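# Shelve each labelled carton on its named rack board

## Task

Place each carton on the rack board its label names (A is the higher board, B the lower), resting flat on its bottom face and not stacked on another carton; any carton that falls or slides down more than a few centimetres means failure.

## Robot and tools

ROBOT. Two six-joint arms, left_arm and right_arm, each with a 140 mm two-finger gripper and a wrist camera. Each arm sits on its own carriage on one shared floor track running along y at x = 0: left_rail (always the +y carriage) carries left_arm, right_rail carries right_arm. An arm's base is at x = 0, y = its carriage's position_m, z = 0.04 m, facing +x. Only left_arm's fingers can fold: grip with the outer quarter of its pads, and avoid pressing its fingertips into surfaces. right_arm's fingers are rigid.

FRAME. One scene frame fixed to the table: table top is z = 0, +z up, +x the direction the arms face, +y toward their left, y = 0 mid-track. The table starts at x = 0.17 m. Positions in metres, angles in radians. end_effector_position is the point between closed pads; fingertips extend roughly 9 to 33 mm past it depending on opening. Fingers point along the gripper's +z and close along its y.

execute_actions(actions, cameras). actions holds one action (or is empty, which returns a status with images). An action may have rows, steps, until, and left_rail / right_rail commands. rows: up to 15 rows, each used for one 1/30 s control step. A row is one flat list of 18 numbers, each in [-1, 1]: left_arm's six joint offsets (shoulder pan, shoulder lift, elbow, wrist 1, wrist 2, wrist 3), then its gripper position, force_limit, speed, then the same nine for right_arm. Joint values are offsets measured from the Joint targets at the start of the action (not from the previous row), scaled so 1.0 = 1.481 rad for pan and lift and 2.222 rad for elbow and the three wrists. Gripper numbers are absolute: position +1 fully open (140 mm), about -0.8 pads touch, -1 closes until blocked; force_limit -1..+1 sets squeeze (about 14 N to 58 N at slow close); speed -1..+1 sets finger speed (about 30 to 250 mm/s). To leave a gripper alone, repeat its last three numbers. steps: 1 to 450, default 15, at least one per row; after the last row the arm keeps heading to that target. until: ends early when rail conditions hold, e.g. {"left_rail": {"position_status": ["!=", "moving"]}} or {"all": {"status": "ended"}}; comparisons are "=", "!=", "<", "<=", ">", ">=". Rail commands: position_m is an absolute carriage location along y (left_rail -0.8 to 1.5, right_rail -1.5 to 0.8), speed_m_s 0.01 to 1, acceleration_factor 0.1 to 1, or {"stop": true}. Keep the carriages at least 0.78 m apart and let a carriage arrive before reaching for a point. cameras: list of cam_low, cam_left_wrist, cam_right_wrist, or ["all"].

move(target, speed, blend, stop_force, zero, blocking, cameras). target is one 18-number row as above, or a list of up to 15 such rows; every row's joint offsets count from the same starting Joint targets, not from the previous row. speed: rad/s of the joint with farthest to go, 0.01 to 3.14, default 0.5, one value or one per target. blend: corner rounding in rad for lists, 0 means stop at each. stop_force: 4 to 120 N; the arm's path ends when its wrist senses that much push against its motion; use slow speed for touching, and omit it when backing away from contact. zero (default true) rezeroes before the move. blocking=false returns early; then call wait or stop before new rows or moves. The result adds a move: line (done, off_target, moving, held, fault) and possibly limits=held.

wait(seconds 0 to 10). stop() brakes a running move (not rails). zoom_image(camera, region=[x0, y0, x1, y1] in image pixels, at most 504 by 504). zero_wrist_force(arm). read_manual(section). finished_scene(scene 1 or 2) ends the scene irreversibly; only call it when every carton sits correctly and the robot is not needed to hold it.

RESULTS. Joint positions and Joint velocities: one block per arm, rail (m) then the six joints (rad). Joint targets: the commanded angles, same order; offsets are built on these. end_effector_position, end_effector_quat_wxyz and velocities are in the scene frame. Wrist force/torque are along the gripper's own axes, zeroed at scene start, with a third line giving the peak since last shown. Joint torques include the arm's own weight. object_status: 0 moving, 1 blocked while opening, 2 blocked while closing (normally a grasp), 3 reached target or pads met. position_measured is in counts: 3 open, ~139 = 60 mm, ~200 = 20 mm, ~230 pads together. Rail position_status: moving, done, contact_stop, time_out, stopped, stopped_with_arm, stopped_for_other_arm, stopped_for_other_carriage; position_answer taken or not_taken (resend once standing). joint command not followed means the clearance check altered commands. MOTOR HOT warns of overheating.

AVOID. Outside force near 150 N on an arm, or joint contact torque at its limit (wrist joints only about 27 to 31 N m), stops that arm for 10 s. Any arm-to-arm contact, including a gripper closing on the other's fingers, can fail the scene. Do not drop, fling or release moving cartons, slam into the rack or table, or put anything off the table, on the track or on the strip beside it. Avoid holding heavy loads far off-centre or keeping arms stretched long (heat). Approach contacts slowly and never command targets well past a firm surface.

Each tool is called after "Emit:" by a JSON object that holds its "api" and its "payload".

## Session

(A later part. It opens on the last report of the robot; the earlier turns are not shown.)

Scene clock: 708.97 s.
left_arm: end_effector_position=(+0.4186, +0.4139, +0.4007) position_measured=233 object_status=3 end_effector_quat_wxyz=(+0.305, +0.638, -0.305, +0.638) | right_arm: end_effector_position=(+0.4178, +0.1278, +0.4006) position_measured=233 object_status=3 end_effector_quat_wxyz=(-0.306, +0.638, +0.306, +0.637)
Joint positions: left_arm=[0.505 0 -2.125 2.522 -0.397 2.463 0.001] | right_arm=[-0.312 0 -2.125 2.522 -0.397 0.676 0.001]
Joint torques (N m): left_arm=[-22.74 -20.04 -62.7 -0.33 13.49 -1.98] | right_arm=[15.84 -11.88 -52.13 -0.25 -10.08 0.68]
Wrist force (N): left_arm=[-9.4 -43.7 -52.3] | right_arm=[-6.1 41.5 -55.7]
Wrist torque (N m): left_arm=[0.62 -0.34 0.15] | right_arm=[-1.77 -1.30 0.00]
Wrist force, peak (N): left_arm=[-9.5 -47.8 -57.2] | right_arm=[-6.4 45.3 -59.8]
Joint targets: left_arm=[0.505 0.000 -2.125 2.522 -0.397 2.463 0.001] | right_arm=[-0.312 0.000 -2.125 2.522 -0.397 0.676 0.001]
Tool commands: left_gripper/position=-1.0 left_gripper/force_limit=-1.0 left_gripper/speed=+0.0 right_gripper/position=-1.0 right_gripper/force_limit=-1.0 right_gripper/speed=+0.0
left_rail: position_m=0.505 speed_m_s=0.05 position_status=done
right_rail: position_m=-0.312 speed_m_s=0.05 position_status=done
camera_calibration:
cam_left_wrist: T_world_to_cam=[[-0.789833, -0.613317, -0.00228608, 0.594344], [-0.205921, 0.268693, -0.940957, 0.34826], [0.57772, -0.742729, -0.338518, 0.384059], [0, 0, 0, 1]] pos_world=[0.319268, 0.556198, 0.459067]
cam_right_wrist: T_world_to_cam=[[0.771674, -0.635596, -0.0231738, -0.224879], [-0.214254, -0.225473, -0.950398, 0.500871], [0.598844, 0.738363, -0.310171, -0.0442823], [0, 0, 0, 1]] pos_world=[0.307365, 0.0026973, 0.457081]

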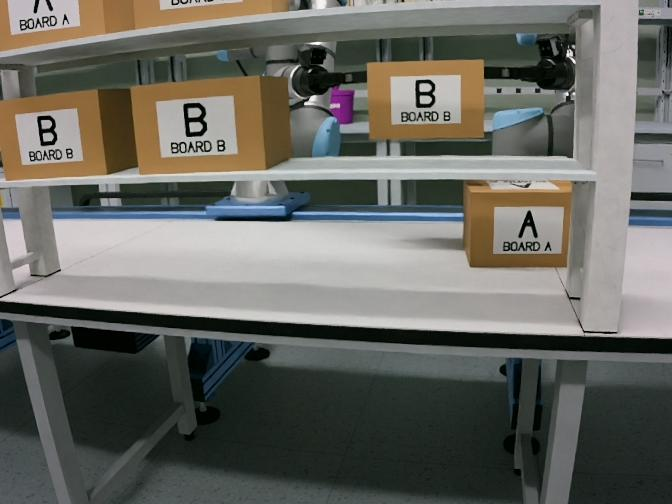

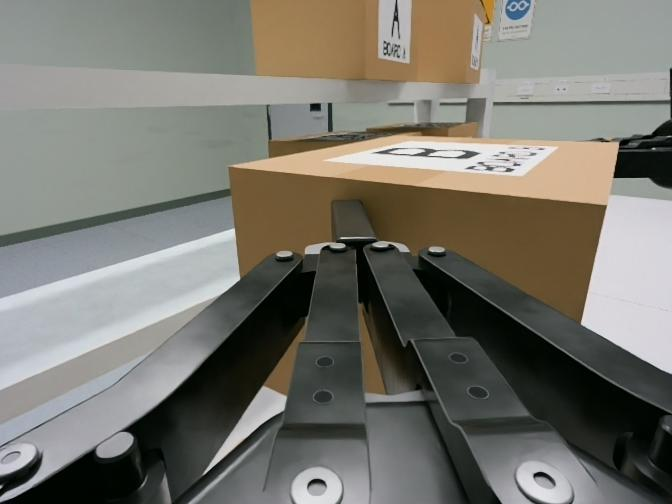

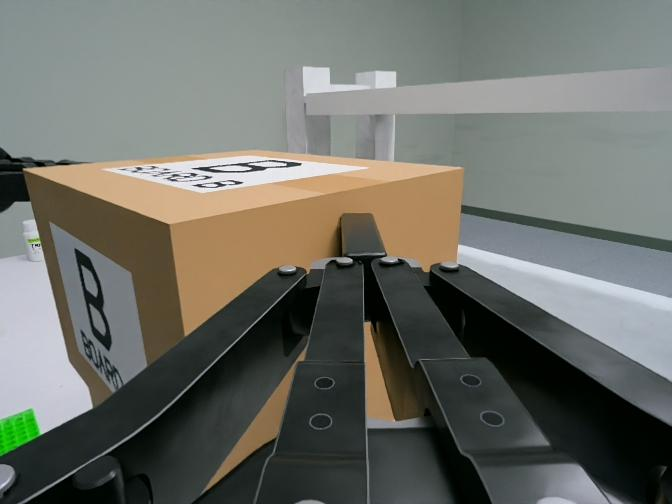

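Emit:
{"api": "move", "payload": {"target": [[0,0.207,-0.0735,-0.0645,0,0,-1,-1,0,0,0.207,-0.0735,-0.0645,0,0,-1,-1,0],[0,0.3374,-0.146,-0.0789,0,0,-1,-1,0,0,0.3374,-0.146,-0.0789,0,0,-1,-1,0],[0,0.4031,-0.1873,-0.0814,0,0,-1,-1,0,0,0.4031,-0.1873,-0.0814,0,0,-1,-1,0],[0,0.4348,-0.2103,-0.0796,0,0,-1,-1,0,0,0.4348,-0.2103,-0.0796,0,0,-1,-1,0]], "speed": 0.13, "blend": [0.04,0.04,0.02,0], "stop_force": 20}}

Emit:
{"api": "move", "payload": {"target": [0,0.0207,0.0135,-0.0273,0,0,-1,-1,0,0,0.0207,0.0135,-0.0273,0,0,-1,-1,0], "speed": 0.04, "stop_force": 14, "cameras": ["all"]}}

Scene clock: 738.27 s.
left_arm: end_effector_position=(+0.7353, +0.4153, +0.3981) position_measured=233 object_status=3 end_effector_quat_wxyz=(+0.305, +0.640, -0.304, +0.636) | right_arm: end_effector_position=(+0.7481, +0.1279, +0.4004) position_measured=233 object_status=3 end_effector_quat_wxyz=(-0.306, +0.638, +0.306, +0.637)
Joint positions: left_arm=[0.505 0.002 -1.5 2.079 -0.573 2.462 0.001] | right_arm=[-0.312 0 -1.48 2.055 -0.574 0.676 0.001]
Joint torques (N m): left_arm=[-7.23 -51.06 -43.82 -1.47 0.89 0.05] | right_arm=[9.64 -44.97 -49.06 -4.69 -8.8 0.66]
Wrist force (N): left_arm=[-9.1 -8.4 -28.1] | right_arm=[-6.3 16.9 -27.4]
Wrist torque (N m): left_arm=[1.52 -0.26 0.28] | right_arm=[-1.38 -1.31 0.08]
Wrist force, peak (N): left_arm=[14.9 43.8 -143.8] | right_arm=[-6.8 44.6 -55.8]
Joint targets: left_arm=[0.505 0.002 -1.500 2.079 -0.573 2.462 0.001] | right_arm=[-0.312 0.000 -1.480 2.055 -0.574 0.676 0.001]
Tool commands: left_gripper/position=-1.0 left_gripper/force_limit=-1.0 left_gripper/speed=+0.003922 right_gripper/position=-1.0 right_gripper/force_limit=-1.0 right_gripper/speed=+0.0
FORCE FAULT: contact force on the left arm reached its limit, and that arm stopped for 10 seconds. The contact can be on any part of that arm, not only on its tool. That arm's remaining commands of this call were not run. That arm's target is now where it stood when the stop ended, not its last command. That arm accepts commands again.
left_rail: position_m=0.505 speed_m_s=0.05 position_status=done
right_rail: position_m=-0.312 speed_m_s=0.05 position_status=done
move: fault (left_arm); left_arm: the elbow is farthest, 0.024 rad from its target

not run: an earlier result of this reply reported a stop or a fault. Calls in your next reply go to the robot.

Emit:
{"api": "execute_actions", "payload": {"actions": [{"left_rail":{"position_m":0.485},"right_rail":{"position_m":-0.332},"steps":90,"until":{"all":{"status":"ended"}}}], "cameras": ["all"]}}

Scene clock: 744.60 s.
left_arm: end_effector_position=(+0.7352, +0.3953, +0.3981) position_measured=233 object_status=3 end_effector_quat_wxyz=(+0.305, +0.640, -0.304, +0.636) | right_arm: end_effector_position=(+0.7481, +0.1079, +0.4004) position_measured=233 object_status=3 end_effector_quat_wxyz=(-0.306, +0.638, +0.306, +0.637)
Joint positions: left_arm=[0.485 0.002 -1.5 2.079 -0.573 2.462 0.001] | right_arm=[-0.332 0 -1.48 2.055 -0.574 0.676 0.001]
Joint torques (N m): left_arm=[-34.33 -50.67 -56.58 -6.85 8.14 0.15] | right_arm=[10.14 -45.69 -49.42 -6.88 -7.01 0.51]
Wrist force (N): left_arm=[-9.5 -17.6 -23.5] | right_arm=[-6.5 14.3 -24.7]
Wrist torque (N m): left_arm=[0.04 -0.26 0.17] | right_arm=[-1.37 -1.28 0.10]
Wrist force, peak (N): left_arm=[-9.2 -11.4 -35.5] | right_arm=[-6.8 16.9 -27.8]
Joint targets: left_arm=[0.485 0.002 -1.500 2.079 -0.573 2.462 0.001] | right_arm=[-0.332 0.000 -1.480 2.055 -0.574 0.676 0.001]
Tool commands: left_gripper/position=-1.0 left_gripper/force_limit=-1.0 left_gripper/speed=+0.003922 right_gripper/position=-1.0 right_gripper/force_limit=-1.0 right_gripper/speed=+0.0
left_rail: position_m=0.485 speed_m_s=0.05 position_status=done
right_rail: position_m=-0.332 speed_m_s=0.05 position_status=done
camera_calibration:
cam_left_wrist: T_world_to_cam=[[-0.788313, -0.615271, 0.00192152, 0.831101], [-0.211576, 0.268146, -0.939858, 0.419931], [0.577752, -0.741309, -0.341559, 0.187035], [0, 0, 0, 1]] pos_world=[0.635956, 0.5374, 0.456962]
cam_right_wrist: T_world_to_cam=[[0.771674, -0.635596, -0.0231738, -0.49248], [-0.214254, -0.225473, -0.950398, 0.56694], [0.598844, 0.738363, -0.310171, -0.227375], [0, 0, 0, 1]] pos_world=[0.637665, -0.0173027, 0.456881]

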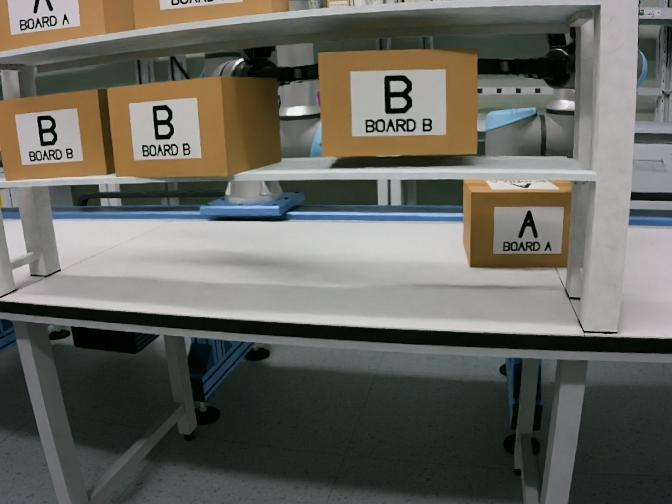

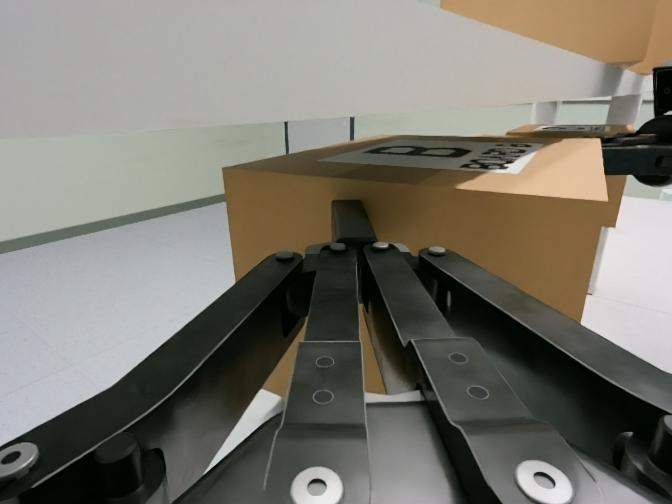

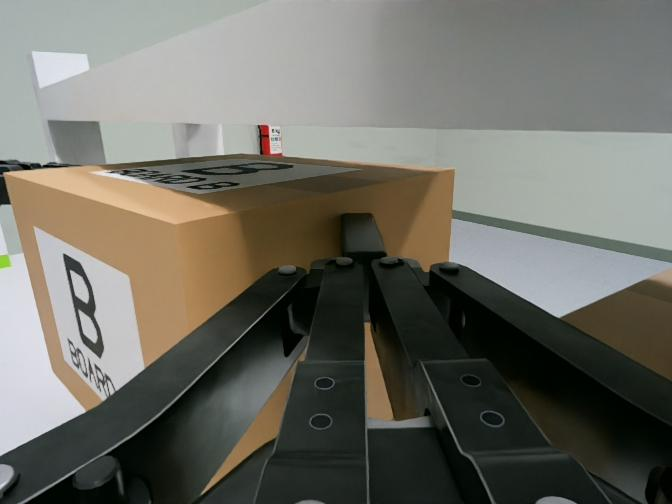

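Emit:
{"api": "move", "payload": {"target": [0,0.0207,0.0135,-0.0273,0,0,-1,-1,0,0,0.0207,0.0135,-0.0273,0,0,-1,-1,0], "speed": 0.04, "stop_force": 14, "cameras": ["all"]}}

Scene clock: 754.00 s.
left_arm: end_effector_position=(+0.7348, +0.3953, +0.3786) position_measured=233 object_status=3 end_effector_quat_wxyz=(+0.305, +0.640, -0.304, +0.637) | right_arm: end_effector_position=(+0.7477, +0.1079, +0.3797) position_measured=233 object_status=3 end_effector_quat_wxyz=(-0.306, +0.638, +0.306, +0.637)
Joint positions: left_arm=[0.485 0.002 -1.48 2.098 -0.613 2.462 0.001] | right_arm=[-0.332 0 -1.46 2.075 -0.616 0.676 0.001]
Joint torques (N m): left_arm=[-31.55 -68.88 -52.58 0.8 7.94 0.3] | right_arm=[11.96 -64.73 -44.01 1 -5.09 0.64]
Wrist force (N): left_arm=[-0.6 -15.9 -20.0] | right_arm=[0.9 18.9 -27.2]
Wrist torque (N m): left_arm=[0.08 0.11 0.13] | right_arm=[-1.17 -1.03 0.15]
Wrist force, peak (N): left_arm=[12.4 -14.3 -25.2] | right_arm=[16.3 15.4 -33.7]
Joint targets: left_arm=[0.485 0.002 -1.480 2.098 -0.613 2.462 0.001] | right_arm=[-0.332 0.000 -1.460 2.075 -0.616 0.676 0.001]
left_rail: position_m=0.485 speed_m_s=0.05 position_status=done
right_rail: position_m=-0.332 speed_m_s=0.05 position_status=done
move: contact (left_arm, right_arm); left_arm: the wrist 1 is farthest, 0.021 rad from its target; right_arm: the wrist 1 is farthest, 0.019 rad from its target
camera_calibration:
cam_left_wrist: T_world_to_cam=[[-0.788302, -0.615286, 0.00174643, 0.830822], [-0.211384, 0.268157, -0.939898, 0.401294], [0.577838, -0.741293, -0.34145, 0.180518], [0, 0, 0, 1]] pos_world=[0.635456, 0.5374, 0.437363]
cam_right_wrist: T_world_to_cam=[[0.771709, -0.635559, -0.0230254, -0.49266], [-0.214075, -0.225501, -0.950432, 0.54706], [0.598863, 0.738386, -0.310079, -0.233548], [0, 0, 0, 1]] pos_world=[0.637166, -0.0173026, 0.436182]

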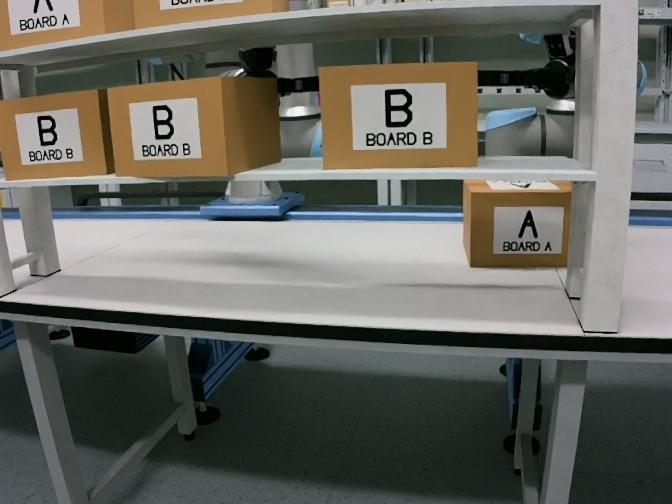

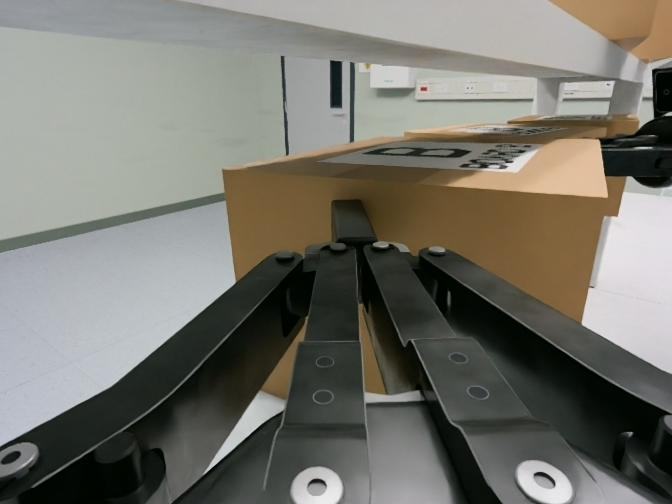

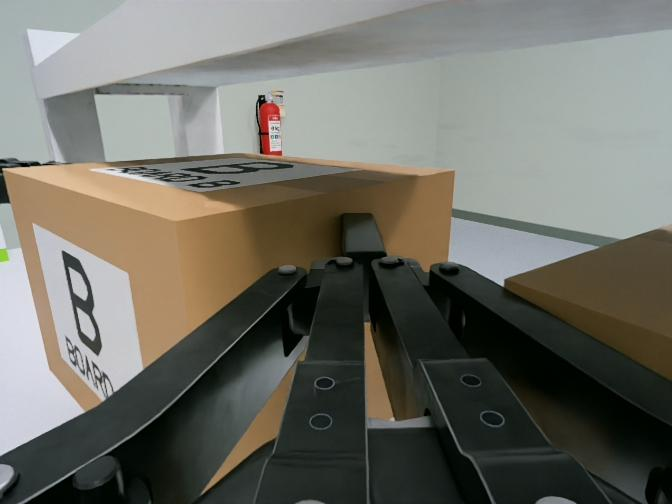

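Emit:
{"api": "execute_actions", "payload": {"actions": [{"left_rail":{"position_m":0.497},"right_rail":{"position_m":-0.35},"steps":90,"until":{"all":{"status":"ended"}}}]}}

Emit:
{"api": "move", "payload": {"target": [[0,-0.0157,-0.0103,0.0207,0,0,-1,-1,0,0,-0.0157,-0.0103,0.0207,0,0,-1,-1,0],[0,-0.113,0.0543,0.021,0,0,-1,-1,0,0,-0.113,0.0543,0.021,0,0,-1,-1,0],[0,-0.2434,0.1268,0.0354,0,0,-1,-1,0,0,-0.2434,0.1268,0.0354,0,0,-1,-1,0]], "speed": 0.2, "blend": [0.02,0.04,0], "stop_force": 20, "cameras": ["all"]}}

Scene clock: 761.03 s.
left_arm: end_effector_position=(+0.7348, +0.4073, +0.3786) position_measured=233 object_status=3 end_effector_quat_wxyz=(+0.305, +0.640, -0.304, +0.637) | right_arm: end_effector_position=(+0.7476, +0.0899, +0.3797) position_measured=233 object_status=3 end_effector_quat_wxyz=(-0.306, +0.638, +0.306, +0.637)
Joint positions: left_arm=[0.497 0.002 -1.48 2.098 -0.613 2.462 0.001] | right_arm=[-0.35 0 -1.46 2.075 -0.616 0.676 0.001]
Joint torques (N m): left_arm=[-1.51 -69.1 -44.29 -1.86 -1.76 0.33] | right_arm=[-0.58 -59.53 -42.59 -1.52 4.81 0.42]
Wrist force (N): left_arm=[-0.7 0.3 0.3] | right_arm=[4.4 -9.3 -3.2]
Wrist torque (N m): left_arm=[-0.22 0.01 0.17] | right_arm=[-1.50 -1.38 0.08]
Wrist force, peak (N): left_arm=[-0.2 -16.4 -20.3] | right_arm=[1.0 19.1 -27.1]
Joint targets: left_arm=[0.497 0.002 -1.480 2.098 -0.613 2.462 0.001] | right_arm=[-0.350 0.000 -1.460 2.075 -0.616 0.676 0.001]
Tool commands: left_gripper/position=-1.0 left_gripper/force_limit=-1.0 left_gripper/speed=+0.0 right_gripper/position=-1.0 right_gripper/force_limit=-1.0 right_gripper/speed=+0.0
left_rail: position_m=0.497 speed_m_s=0.05 position_status=done
right_rail: position_m=-0.350 speed_m_s=0.05 position_status=done

Scene clock: 764.03 s.
left_arm: end_effector_position=(+0.5406, +0.4070, +0.3967) position_measured=233 object_status=3 end_effector_quat_wxyz=(+0.305, +0.640, -0.304, +0.637) | right_arm: end_effector_position=(+0.5530, +0.0899, +0.4023) position_measured=233 object_status=3 end_effector_quat_wxyz=(-0.306, +0.638, +0.306, +0.637)
Joint positions: left_arm=[0.497 0.002 -1.841 2.38 -0.534 2.462 0.001] | right_arm=[-0.35 0 -1.82 2.357 -0.537 0.676 0.001]
Joint torques (N m): left_arm=[10.64 -37.27 -33.65 0.82 -1.72 0.09] | right_arm=[-14.98 -30.75 -28.72 1.25 -2.49 0.57]
Wrist force (N): left_arm=[-0.6 0.3 0.3] | right_arm=[4.1 -5.5 -3.3]
Wrist torque (N m): left_arm=[-0.21 -0.01 0.17] | right_arm=[-1.44 -1.39 0.03]
Wrist force, peak (N): left_arm=[-2.6 0.3 0.0] | right_arm=[4.1 -9.3 -3.4]
Joint targets: left_arm=[0.497 0.002 -1.841 2.380 -0.534 2.462 0.001] | right_arm=[-0.350 0.000 -1.820 2.357 -0.537 0.676 0.001]
left_rail: position_m=0.497 speed_m_s=0.05 position_status=done
right_rail: position_m=-0.350 speed_m_s=0.05 position_status=done
move: done
camera_calibration:
cam_left_wrist: T_world_to_cam=[[-0.788336, -0.615242, 0.00159819, 0.68496], [-0.211204, 0.268184, -0.939931, 0.374039], [0.577857, -0.741319, -0.341361, 0.307553], [0, 0, 0, 1]] pos_world=[0.441257, 0.5491, 0.455463]
cam_right_wrist: T_world_to_cam=[[0.771697, -0.63558, -0.0228552, -0.353479], [-0.213885, -0.225512, -0.950472, 0.522757], [0.598947, 0.738364, -0.309968, -0.0967994], [0, 0, 0, 1]] pos_world=[0.442566, -0.0353027, 0.458782]

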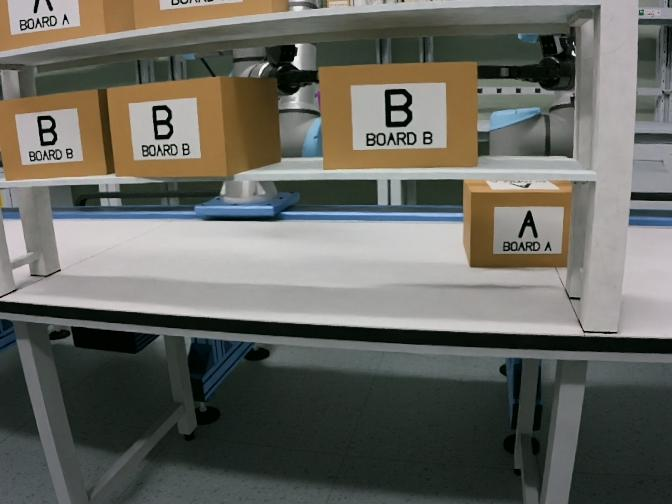

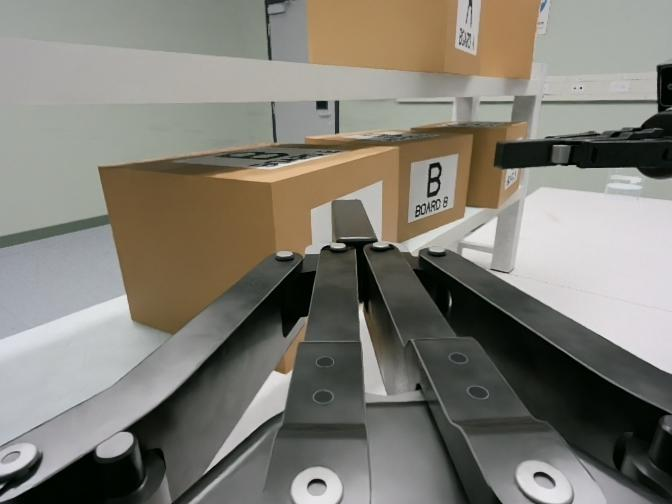

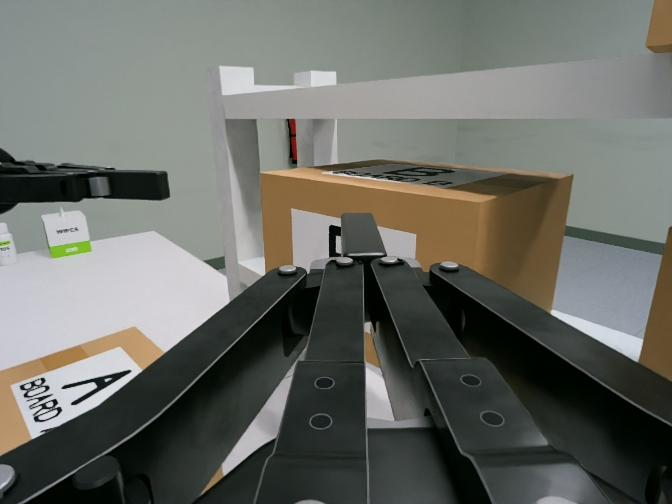

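Emit:
{"api": "execute_actions", "payload": {"actions": [{"left_rail":{"position_m":0.74,"speed_m_s":0.15},"right_rail":{"position_m":-0.20,"speed_m_s":0.08},"steps":250,"until":{"all":{"status":"ended"}}}]}}

Emit:
{"api": "move", "payload": {"target": [0,0,0,0,0,0,-1,-1,0,0,0.1526,-0.0698,-0.032,0,0,-1,-1,0], "speed": 0.12, "stop_force": 30, "cameras": ["all"]}}

Scene clock: 772.37 s.
left_arm: end_effector_position=(+0.5406, +0.6500, +0.3967) position_measured=233 object_status=3 end_effector_quat_wxyz=(+0.305, +0.640, -0.304, +0.637) | right_arm: end_effector_position=(+0.5530, +0.2399, +0.4023) position_measured=233 object_status=3 end_effector_quat_wxyz=(-0.306, +0.638, +0.306, +0.637)
Joint positions: left_arm=[0.74 0.002 -1.841 2.38 -0.534 2.462 0.001] | right_arm=[-0.2 0 -1.82 2.357 -0.537 0.676 0.001]
Joint torques (N m): left_arm=[9.59 -41.69 -33.64 0.97 -1.54 0.12] | right_arm=[-8.83 -30.03 -29.94 1.62 -2.39 0.54]
Wrist force (N): left_arm=[-0.7 0.3 0.2] | right_arm=[4.1 -5.4 -3.5]
Wrist torque (N m): left_arm=[-0.20 -0.01 0.17] | right_arm=[-1.41 -1.40 0.03]
Wrist force, peak (N): left_arm=[-1.0 0.3 0.5] | right_arm=[4.2 -5.8 -3.6]
Joint targets: left_arm=[0.740 0.002 -1.841 2.380 -0.534 2.462 0.001] | right_arm=[-0.200 0.000 -1.820 2.357 -0.537 0.676 0.001]
Tool commands: left_gripper/position=-1.0 left_gripper/force_limit=-1.0 left_gripper/speed=+0.0 right_gripper/position=-1.0 right_gripper/force_limit=-1.0 right_gripper/speed=+0.0
left_rail: position_m=0.740 speed_m_s=0.15 position_status=done
right_rail: position_m=-0.200 speed_m_s=0.08 position_status=done

Scene clock: 775.33 s.
left_arm: end_effector_position=(+0.5406, +0.6500, +0.3967) position_measured=233 object_status=3 end_effector_quat_wxyz=(+0.305, +0.640, -0.304, +0.637) | right_arm: end_effector_position=(+0.6680, +0.2399, +0.3871) position_measured=233 object_status=3 end_effector_quat_wxyz=(-0.306, +0.638, +0.306, +0.638)
Joint positions: left_arm=[0.74 0.002 -1.841 2.38 -0.534 2.462 0.001] | right_arm=[-0.2 0 -1.594 2.202 -0.608 0.676 0.001]
Joint torques (N m): left_arm=[8.29 -39 -35.01 0.51 -1.26 0.09] | right_arm=[-6.08 -21.35 -43.42 -5.5 5.58 0.46]
Wrist force (N): left_arm=[-0.8 0.5 0.3] | right_arm=[8.2 -9.2 -7.1]
Wrist torque (N m): left_arm=[-0.16 0.03 0.17] | right_arm=[-1.14 -1.30 0.06]
Wrist force, peak (N): left_arm=[-1.0 0.2 0.6] | right_arm=[9.8 -14.2 -9.6]
Joint targets: left_arm=[0.740 0.002 -1.841 2.380 -0.534 2.462 0.001] | right_arm=[-0.200 0.000 -1.594 2.202 -0.608 0.676 0.001]
left_rail: position_m=0.740 speed_m_s=0.15 position_status=done
right_rail: position_m=-0.200 speed_m_s=0.08 position_status=done
move: done
camera_calibration:
cam_left_wrist: T_world_to_cam=[[-0.788336, -0.615242, 0.00159819, 0.834464], [-0.211204, 0.268184, -0.939931, 0.308871], [0.577857, -0.741319, -0.341361, 0.487693], [0, 0, 0, 1]] pos_world=[0.441257, 0.7921, 0.455463]
cam_right_wrist: T_world_to_cam=[[0.771714, -0.635561, -0.0227827, -0.347281], [-0.213768, -0.225491, -0.950504, 0.566585], [0.598966, 0.738388, -0.309877, -0.281229], [0, 0, 0, 1]] pos_world=[0.557566, 0.114697, 0.443483]

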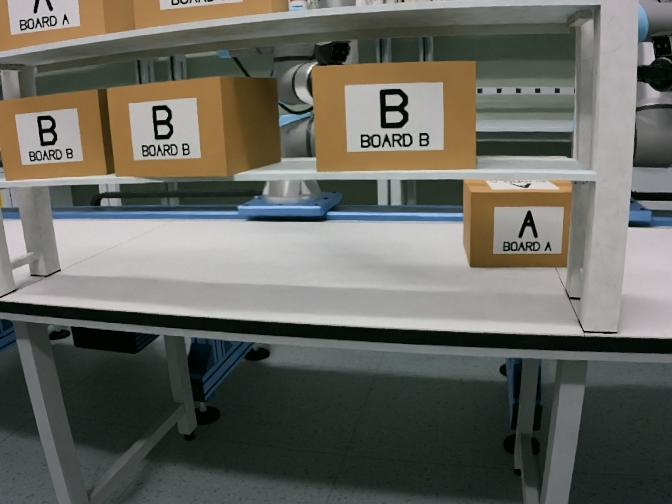

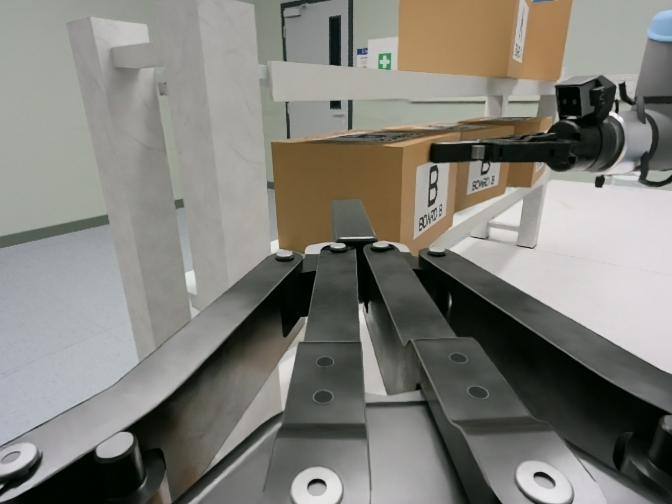

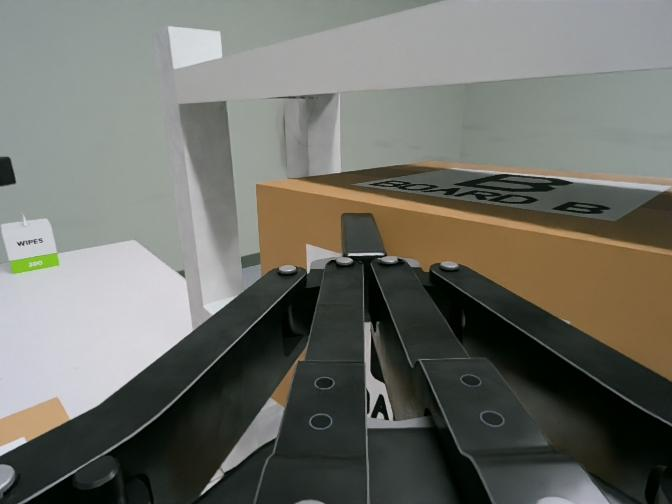

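Emit:
{"api": "move", "payload": {"target": [-0.0014,-0.1913,0.0638,0.0615,-0.032,0,-1,-1,0,0,-0.3581,0.1439,0.0948,0.0335,0,-1,-1,0], "speed": 0.3}}

Emit:
{"api": "execute_actions", "payload": {"actions": [{"left_rail":{"position_m":0.765},"right_rail":{"position_m":-0.099},"steps":250,"until":{"all":{"status":"ended"}}}], "cameras": ["all"]}}

Scene clock: 783.67 s.
left_arm: end_effector_position=(+0.4373, +0.6648, +0.4007) position_measured=233 object_status=3 end_effector_quat_wxyz=(+0.282, +0.648, -0.282, +0.648) | right_arm: end_effector_position=(+0.4372, +0.2233, +0.4010) position_measured=233 object_status=3 end_effector_quat_wxyz=(-0.282, +0.648, +0.282, +0.648)
Joint positions: left_arm=[0.74 -0.001 -2.124 2.522 -0.397 2.391 0.001] | right_arm=[-0.2 0 -2.124 2.522 -0.397 0.751 0.001]
Joint torques (N m): left_arm=[-16 -16.47 -36.52 0.75 -2.81 0.43] | right_arm=[0.44 -8.97 -32.87 1.35 3.51 0.51]
Wrist force (N): left_arm=[-0.9 0.2 0.1] | right_arm=[4.2 -4.7 -3.4]
Wrist torque (N m): left_arm=[-0.24 0.04 0.17] | right_arm=[-1.23 -1.36 0.02]
Wrist force, peak (N): left_arm=[-1.3 0.4 0.3] | right_arm=[8.5 -9.8 -7.2]
Joint targets: left_arm=[0.740 -0.001 -2.124 2.522 -0.397 2.391 0.001] | right_arm=[-0.200 0.000 -2.125 2.522 -0.397 0.751 0.001]
left_rail: position_m=0.740 speed_m_s=0.15 position_status=done
right_rail: position_m=-0.200 speed_m_s=0.08 position_status=done
move: done

Scene clock: 785.93 s.
left_arm: end_effector_position=(+0.4372, +0.6898, +0.4007) position_measured=233 object_status=3 end_effector_quat_wxyz=(+0.282, +0.648, -0.282, +0.648) | right_arm: end_effector_position=(+0.4371, +0.3242, +0.4010) position_measured=233 object_status=3 end_effector_quat_wxyz=(-0.282, +0.648, +0.282, +0.648)
Joint positions: left_arm=[0.765 -0.001 -2.124 2.522 -0.397 2.391 0.001] | right_arm=[-0.099 0 -2.125 2.522 -0.397 0.751 0.001]
Joint torques (N m): left_arm=[-13.59 -18.21 -38.11 0.93 -2.28 0.07] | right_arm=[5.01 -8.51 -32.55 1.14 1.94 0.37]
Wrist force (N): left_arm=[-0.9 0.1 0.3] | right_arm=[4.2 -4.9 -3.5]
Wrist torque (N m): left_arm=[-0.25 0.03 0.17] | right_arm=[-1.27 -1.37 0.02]
Wrist force, peak (N): left_arm=[-1.4 0.2 0.4] | right_arm=[4.4 -5.3 -3.5]
Joint targets: left_arm=[0.765 -0.001 -2.124 2.522 -0.397 2.391 0.001] | right_arm=[-0.099 0.000 -2.125 2.522 -0.397 0.751 0.001]
Tool commands: left_gripper/position=-1.0 left_gripper/force_limit=-1.0 left_gripper/speed=+0.0 right_gripper/position=-1.0 right_gripper/force_limit=-1.0 right_gripper/speed=+0.0
left_rail: position_m=0.765 speed_m_s=0.15 position_status=done
right_rail: position_m=-0.099 speed_m_s=0.08 position_status=done
camera_calibration:
cam_left_wrist: T_world_to_cam=[[-0.743977, -0.668201, -0.00236071, 0.79618], [-0.224559, 0.253349, -0.94095, 0.296604], [0.629342, -0.699515, -0.338536, 0.525786], [0, 0, 0, 1]] pos_world=[0.328045, 0.82466, 0.458967]
cam_right_wrist: T_world_to_cam=[[0.722287, -0.691219, -0.022742, -0.0755436], [-0.229856, -0.208913, -0.950538, 0.551145], [0.652279, 0.691789, -0.309776, -0.209126], [0, 0, 0, 1]] pos_world=[0.317656, 0.207595, 0.457383]

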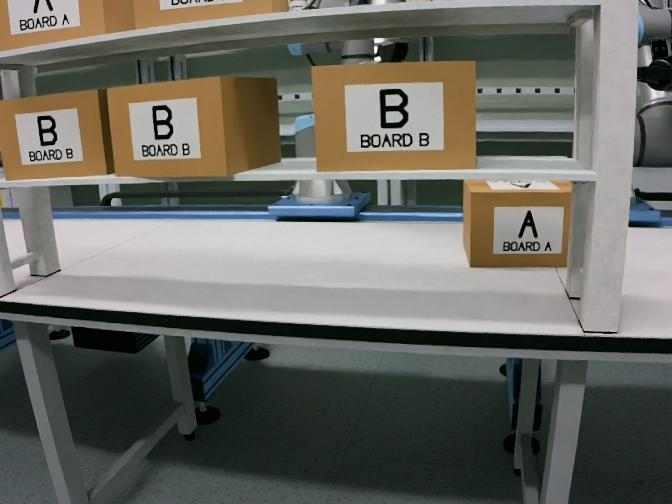

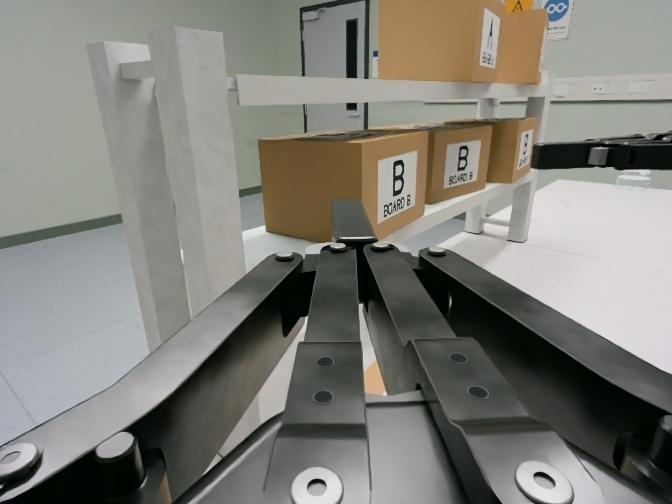

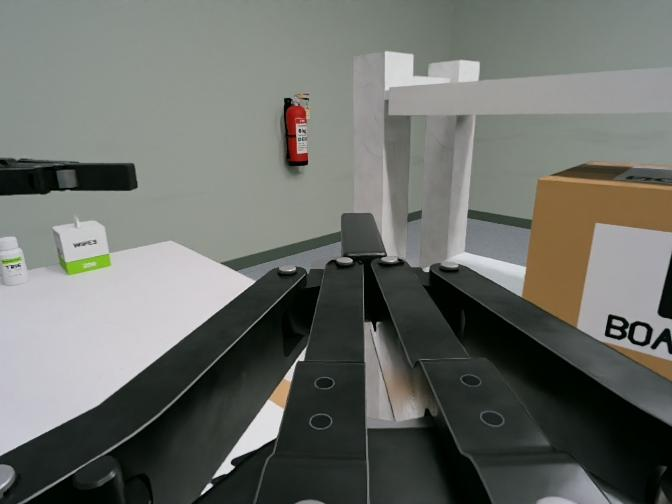

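Emit:
{"api": "execute_actions", "payload": {"actions": [{"right_rail":{"position_m":-0.35,"speed_m_s":0.15},"steps":150,"until":{"all":{"status":"ended"}}}], "cameras": ["cam_right_wrist"]}}

Scene clock: 798.60 s.
left_arm: end_effector_position=(+0.4372, +0.6898, +0.4007) position_measured=233 object_status=3 end_effector_quat_wxyz=(+0.282, +0.648, -0.282, +0.648) | right_arm: end_effector_position=(+0.4371, +0.0733, +0.4010) position_measured=233 object_status=3 end_effector_quat_wxyz=(-0.282, +0.648, +0.282, +0.648)
Joint positions: left_arm=[0.765 -0.001 -2.124 2.522 -0.397 2.391 0.001] | right_arm=[-0.35 0 -2.125 2.522 -0.397 0.751 0.001]
Joint torques (N m): left_arm=[-9.09 -17.52 -40.58 0.47 -0.62 0.37] | right_arm=[7.39 -8.14 -35.9 0.9 -2.23 0.36]
Wrist force (N): left_arm=[-0.9 0.2 0.4] | right_arm=[4.7 -4.9 -3.5]
Wrist torque (N m): left_arm=[-0.23 0.03 0.17] | right_arm=[-1.27 -1.47 0.03]
Wrist force, peak (N): left_arm=[-1.5 0.2 0.4] | right_arm=[4.6 -4.9 -4.1]
Joint targets: left_arm=[0.765 -0.001 -2.124 2.522 -0.397 2.391 0.001] | right_arm=[-0.350 0.000 -2.125 2.522 -0.397 0.751 0.001]
Tool commands: left_gripper/position=-1.0 left_gripper/force_limit=-1.0 left_gripper/speed=+0.0 right_gripper/position=-1.0 right_gripper/force_limit=-1.0 right_gripper/speed=+0.0
left_rail: position_m=0.765 speed_m_s=0.15 position_status=done
right_rail: position_m=-0.350 speed_m_s=0.15 position_status=done
camera_calibration:
cam_right_wrist: T_world_to_cam=[[0.722287, -0.691219, -0.022742, -0.24897], [-0.229856, -0.208913, -0.950538, 0.498728], [0.652279, 0.691789, -0.309776, -0.0355561], [0, 0, 0, 1]] pos_world=[0.317656, -0.043305, 0.457383]
Images, in order (width x height): cam_right_wrist 672x504.

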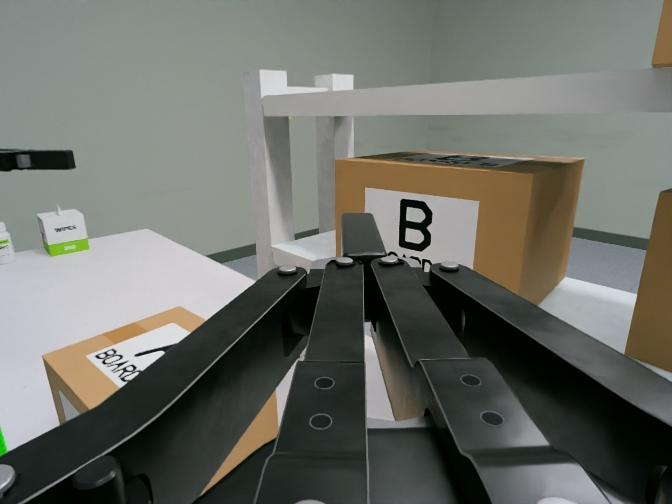

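Emit:
{"api": "execute_actions", "payload": {"actions": [{"right_rail":{"position_m":-0.13},"left_rail":{"position_m":0.725},"steps":200,"until":{"all":{"status":"ended"}}}]}}

Emit:
{"api": "move", "payload": {"target": [[0,0.1175,0.0644,-0.1427,0,0,-1,-1,0,0,0.1175,0.0644,-0.1427,0,0,-1,-1,0],[0,0.3722,0.0927,-0.3408,0,0,-1,-1,0,0,0.3722,0.0927,-0.3408,0,0,-1,-1,0],[0,0.5237,0.1027,-0.4517,0,0,-1,-1,0,0,0.5237,0.1027,-0.4517,0,0,-1,-1,0]], "speed": 0.25, "blend": [0.04,0.04,0], "stop_force": 12, "cameras": ["cam_left_wrist","cam_right_wrist"]}}

Scene clock: 823.43 s.
left_arm: end_effector_position=(+0.4372, +0.6498, +0.4007) position_measured=233 object_status=3 end_effector_quat_wxyz=(+0.282, +0.648, -0.282, +0.648) | right_arm: end_effector_position=(+0.4371, +0.2932, +0.4010) position_measured=233 object_status=3 end_effector_quat_wxyz=(-0.282, +0.648, +0.282, +0.648)
Joint positions: left_arm=[0.725 -0.001 -2.124 2.522 -0.397 2.391 0.001] | right_arm=[-0.13 0 -2.125 2.522 -0.397 0.751 0.001]
Joint torques (N m): left_arm=[-5.01 -19.23 -42.37 0.27 0.72 0.08] | right_arm=[8.42 -7.54 -38.62 0.42 -1.93 0.52]
Wrist force (N): left_arm=[-1.0 0.2 0.3] | right_arm=[4.5 -4.8 -3.4]
Wrist torque (N m): left_arm=[-0.22 0.07 0.17] | right_arm=[-1.24 -1.40 0.03]
Wrist force, peak (N): left_arm=[-1.5 0.4 0.4] | right_arm=[4.5 -5.2 -3.7]
Joint targets: left_arm=[0.725 -0.001 -2.124 2.522 -0.397 2.391 0.001] | right_arm=[-0.130 0.000 -2.125 2.522 -0.397 0.751 0.001]
Tool commands: left_gripper/position=-1.0 left_gripper/force_limit=-1.0 left_gripper/speed=+0.0 right_gripper/position=-1.0 right_gripper/force_limit=-1.0 right_gripper/speed=+0.0
left_rail: position_m=0.725 speed_m_s=0.15 position_status=done
right_rail: position_m=-0.130 speed_m_s=0.15 position_status=done

Scene clock: 828.47 s.
left_arm: end_effector_position=(+0.4636, +0.6498, +0.1348) position_measured=233 object_status=3 end_effector_quat_wxyz=(+0.282, +0.649, -0.282, +0.648) | right_arm: end_effector_position=(+0.4637, +0.2933, +0.1352) position_measured=233 object_status=3 end_effector_quat_wxyz=(-0.282, +0.649, +0.282, +0.648)
Joint positions: left_arm=[0.725 -0.001 -1.348 2.75 -1.401 2.391 0.001] | right_arm=[-0.13 0 -1.349 2.75 -1.401 0.751 0.001]
Joint torques (N m): left_arm=[-4.33 -10.64 0.08 -5.09 1.62 0.36] | right_arm=[7.22 -17.5 -1.21 -6.14 -2.05 0.2]
Wrist force (N): left_arm=[-1.1 0.3 0.4] | right_arm=[4.4 -4.6 -3.6]
Wrist torque (N m): left_arm=[-0.22 0.07 0.19] | right_arm=[-1.19 -1.42 0.07]
Wrist force, peak (N): left_arm=[-1.7 0.2 0.4] | right_arm=[5.5 -4.8 -3.6]
Joint targets: left_arm=[0.725 -0.001 -1.348 2.750 -1.401 2.391 0.001] | right_arm=[-0.130 0.000 -1.349 2.750 -1.401 0.751 0.001]
left_rail: position_m=0.725 speed_m_s=0.15 position_status=done
right_rail: position_m=-0.130 speed_m_s=0.15 position_status=done
move: done
camera_calibration:
cam_left_wrist: T_world_to_cam=[[-0.744014, -0.66816, -0.00210273, 0.788396], [-0.224843, 0.253329, -0.940888, 0.0626651], [0.629197, -0.699561, -0.338712, 0.39133], [0, 0, 0, 1]] pos_world=[0.354444, 0.784659, 0.193167]
cam_right_wrist: T_world_to_cam=[[0.722282, -0.691217, -0.0229709, -0.122114], [-0.230154, -0.208911, -0.950466, 0.298238], [0.65218, 0.691791, -0.309979, -0.287366], [0, 0, 0, 1]] pos_world=[0.344256, 0.176695, 0.191582]
Images, in order (width x height): cam_left_wrist 672x504, cam_right_wrist 672x504.

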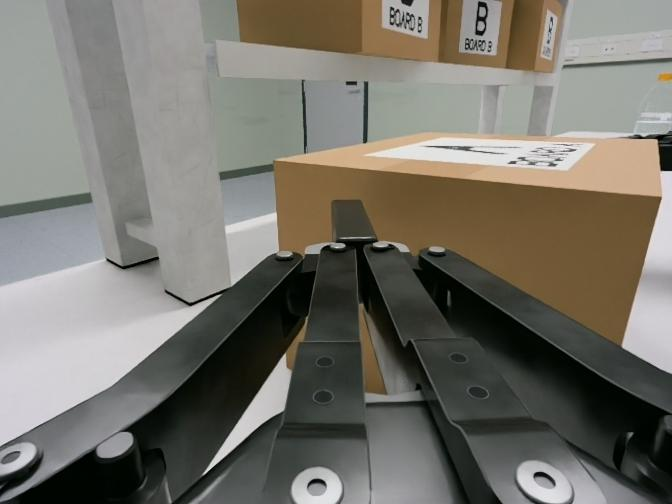

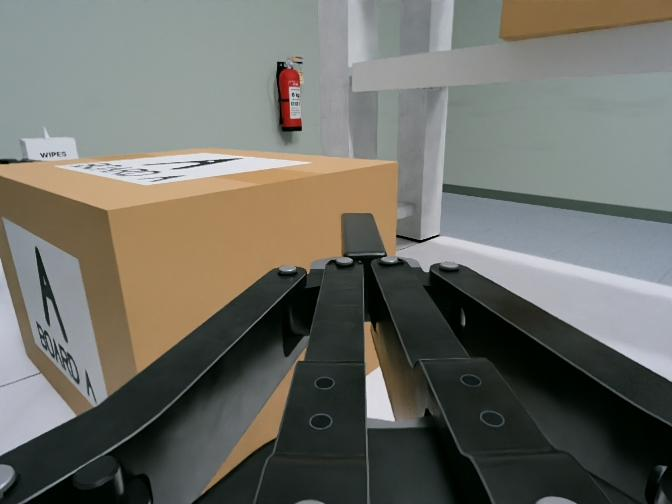

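Emit:
{"api": "move", "payload": {"target": [0,-0.005,0.0079,-0.0046,0,0,-1,-1,0,0,-0.005,0.0079,-0.0046,0,0,-1,-1,0], "speed": 0.1}}

Emit:
{"api": "execute_actions", "payload": {"actions": [{"left_rail":{"position_m":0.707,"speed_m_s":0.05},"right_rail":{"position_m":-0.109,"speed_m_s":0.05},"steps":90,"until":{"all":{"status":"ended"}}}]}}

Emit:
{"api": "move", "payload": {"target": [0,0,0,0,0.07,0,-1,-1,0,0,0,0,0,-0.07,0,-1,-1,0], "speed": 0.06, "stop_force": 12}}

Emit:
{"api": "move", "payload": {"target": [0,0,0,0,0.04,0,-1,-1,0,0,0,0,0,-0.04,0,-1,-1,0], "speed": 0.04, "stop_force": 34, "cameras": ["cam_left_wrist","cam_right_wrist"]}}

Scene clock: 838.27 s.
left_arm: end_effector_position=(+0.4535, +0.6498, +0.1349) position_measured=233 object_status=3 end_effector_quat_wxyz=(+0.282, +0.649, -0.282, +0.648) | right_arm: end_effector_position=(+0.4537, +0.2933, +0.1352) position_measured=233 object_status=3 end_effector_quat_wxyz=(-0.282, +0.649, +0.282, +0.648)
Joint positions: left_arm=[0.725 -0.001 -1.355 2.767 -1.411 2.391 0.001] | right_arm=[-0.13 0 -1.356 2.767 -1.411 0.751 0.001]
Joint torques (N m): left_arm=[-0.41 -49.1 1.29 -5.03 1.38 0.15] | right_arm=[7.62 -41.06 1.68 -6.01 -2.02 0.15]
Wrist force (N): left_arm=[-0.8 0.2 0.2] | right_arm=[4.6 -4.8 -3.4]
Wrist torque (N m): left_arm=[-0.23 0.02 0.19] | right_arm=[-1.23 -1.46 0.08]
Wrist force, peak (N): left_arm=[-1.3 0.1 0.4] | right_arm=[4.7 -4.8 -3.7]
Joint targets: left_arm=[0.725 -0.001 -1.356 2.767 -1.411 2.391 0.001] | right_arm=[-0.130 0.000 -1.356 2.767 -1.411 0.751 0.001]
left_rail: position_m=0.725 speed_m_s=0.15 position_status=done
right_rail: position_m=-0.130 speed_m_s=0.15 position_status=done
move: done

Scene clock: 839.40 s.
left_arm: end_effector_position=(+0.4534, +0.6318, +0.1349) position_measured=233 object_status=3 end_effector_quat_wxyz=(+0.282, +0.649, -0.282, +0.648) | right_arm: end_effector_position=(+0.4536, +0.3143, +0.1352) position_measured=233 object_status=3 end_effector_quat_wxyz=(-0.282, +0.649, +0.282, +0.648)
Joint positions: left_arm=[0.707 -0.001 -1.356 2.767 -1.411 2.391 0.001] | right_arm=[-0.109 0 -1.356 2.767 -1.411 0.751 0.001]
Joint torques (N m): left_arm=[-2.37 -49.92 0.85 -5.2 1.5 0.12] | right_arm=[8.22 -40.34 0.75 -5.92 -1.86 0.08]
Wrist force (N): left_arm=[-1.1 0.2 0.4] | right_arm=[4.2 -4.9 -3.4]
Wrist torque (N m): left_arm=[-0.23 0.08 0.19] | right_arm=[-1.27 -1.36 0.08]
Wrist force, peak (N): left_arm=[-1.4 0.0 0.4] | right_arm=[4.5 -5.0 -3.4]
Joint targets: left_arm=[0.707 -0.001 -1.356 2.767 -1.411 2.391 0.001] | right_arm=[-0.109 0.000 -1.356 2.767 -1.411 0.751 0.001]
Tool commands: left_gripper/position=-1.0 left_gripper/force_limit=-1.0 left_gripper/speed=+0.0 right_gripper/position=-1.0 right_gripper/force_limit=-1.0 right_gripper/speed=+0.0
left_rail: position_m=0.707 speed_m_s=0.05 position_status=done
right_rail: position_m=-0.109 speed_m_s=0.05 position_status=done

Scene clock: 841.50 s.
left_arm: end_effector_position=(+0.4380, +0.6183, +0.1349) position_measured=233 object_status=3 end_effector_quat_wxyz=(+0.302, +0.640, -0.302, +0.639) | right_arm: end_effector_position=(+0.4381, +0.3278, +0.1352) position_measured=233 object_status=3 end_effector_quat_wxyz=(-0.302, +0.640, +0.301, +0.640)
Joint positions: left_arm=[0.707 -0.001 -1.356 2.767 -1.411 2.452 0.001] | right_arm=[-0.109 0 -1.356 2.767 -1.411 0.69 0.001]
Joint torques (N m): left_arm=[-2.03 -49.4 -6.39 -3.49 -0.37 0.36] | right_arm=[7.96 -39.44 -1.96 -4.84 0.55 0.15]
Wrist force (N): left_arm=[-3.1 -10.0 -18.9] | right_arm=[4.7 7.7 -22.5]
Wrist torque (N m): left_arm=[-0.13 0.00 0.19] | right_arm=[-1.34 -1.40 0.09]
Wrist force, peak (N): left_arm=[-4.2 -21.3 -21.9] | right_arm=[5.2 16.1 -23.9]
Joint targets: left_arm=[0.707 -0.001 -1.356 2.767 -1.411 2.452 0.001] | right_arm=[-0.109 0.000 -1.356 2.767 -1.411 0.690 0.001]
left_rail: position_m=0.707 speed_m_s=0.05 position_status=done
right_rail: position_m=-0.109 speed_m_s=0.05 position_status=done
move: contact (left_arm, right_arm); left_arm: the wrist 2 is farthest, 0.095 rad from its target; right_arm: the wrist 2 is farthest, 0.095 rad from its target

Scene clock: 842.83 s.
left_arm: end_effector_position=(+0.4362, +0.6169, +0.1349) position_measured=233 object_status=3 end_effector_quat_wxyz=(+0.304, +0.639, -0.304, +0.638) | right_arm: end_effector_position=(+0.4362, +0.3293, +0.1352) position_measured=233 object_status=3 end_effector_quat_wxyz=(-0.304, +0.639, +0.303, +0.639)
Joint positions: left_arm=[0.707 0 -1.356 2.767 -1.411 2.458 0.001] | right_arm=[-0.109 0 -1.356 2.767 -1.411 0.683 0.001]
Joint torques (N m): left_arm=[-45.13 -49.14 -8.06 -3.61 7.94 0.24] | right_arm=[43.5 -39.79 -2.12 -4.81 -7.34 0.12]
Wrist force (N): left_arm=[-3.2 -42.0 -52.5] | right_arm=[4.6 42.2 -57.2]
Wrist torque (N m): left_arm=[0.60 -0.01 0.17] | right_arm=[-2.13 -1.42 0.09]
Wrist force, peak (N): left_arm=[-3.2 -50.5 -55.1] | right_arm=[4.4 48.7 -58.6]
Joint targets: left_arm=[0.707 0.000 -1.356 2.767 -1.411 2.458 0.001] | right_arm=[-0.109 0.000 -1.356 2.767 -1.411 0.683 0.001]
left_rail: position_m=0.707 speed_m_s=0.05 position_status=done
right_rail: position_m=-0.109 speed_m_s=0.05 position_status=done
move: contact (left_arm, right_arm); left_arm: the wrist 2 is farthest, 0.083 rad from its target; right_arm: the wrist 2 is farthest, 0.082 rad from its target
camera_calibration:
cam_left_wrist: T_world_to_cam=[[-0.786958, -0.617003, -0.00215758, 0.733166], [-0.207339, 0.267741, -0.940917, 0.0483392], [0.581126, -0.740015, -0.33863, 0.43145], [0, 0, 0, 1]] pos_world=[0.336266, 0.758702, 0.193167]
cam_right_wrist: T_world_to_cam=[[0.767305, -0.640874, -0.0228822, -0.11354], [-0.215455, -0.224024, -0.95047, 0.298104], [0.604005, 0.73423, -0.309974, -0.28731], [0, 0, 0, 1]] pos_world=[0.324884, 0.20497, 0.191682]
Images, in order (width x height): cam_left_wrist 672x504, cam_right_wrist 672x504.

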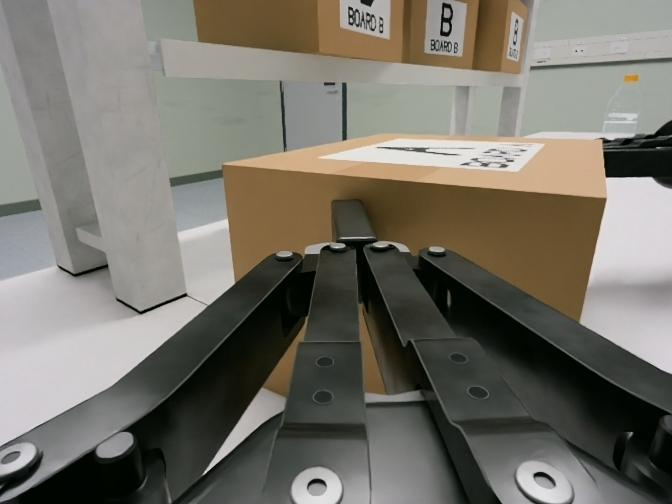

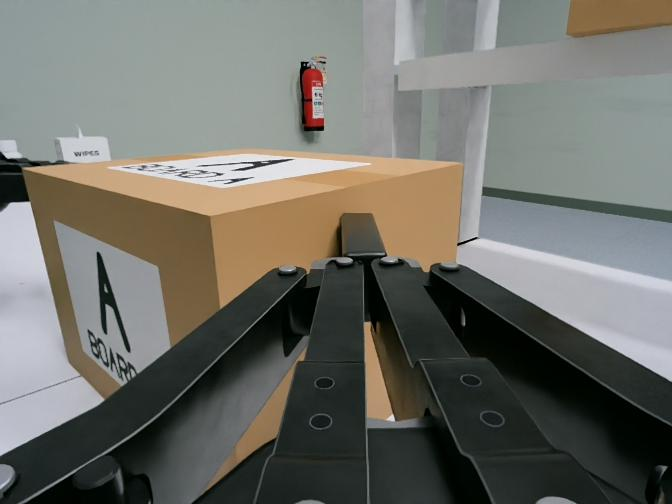

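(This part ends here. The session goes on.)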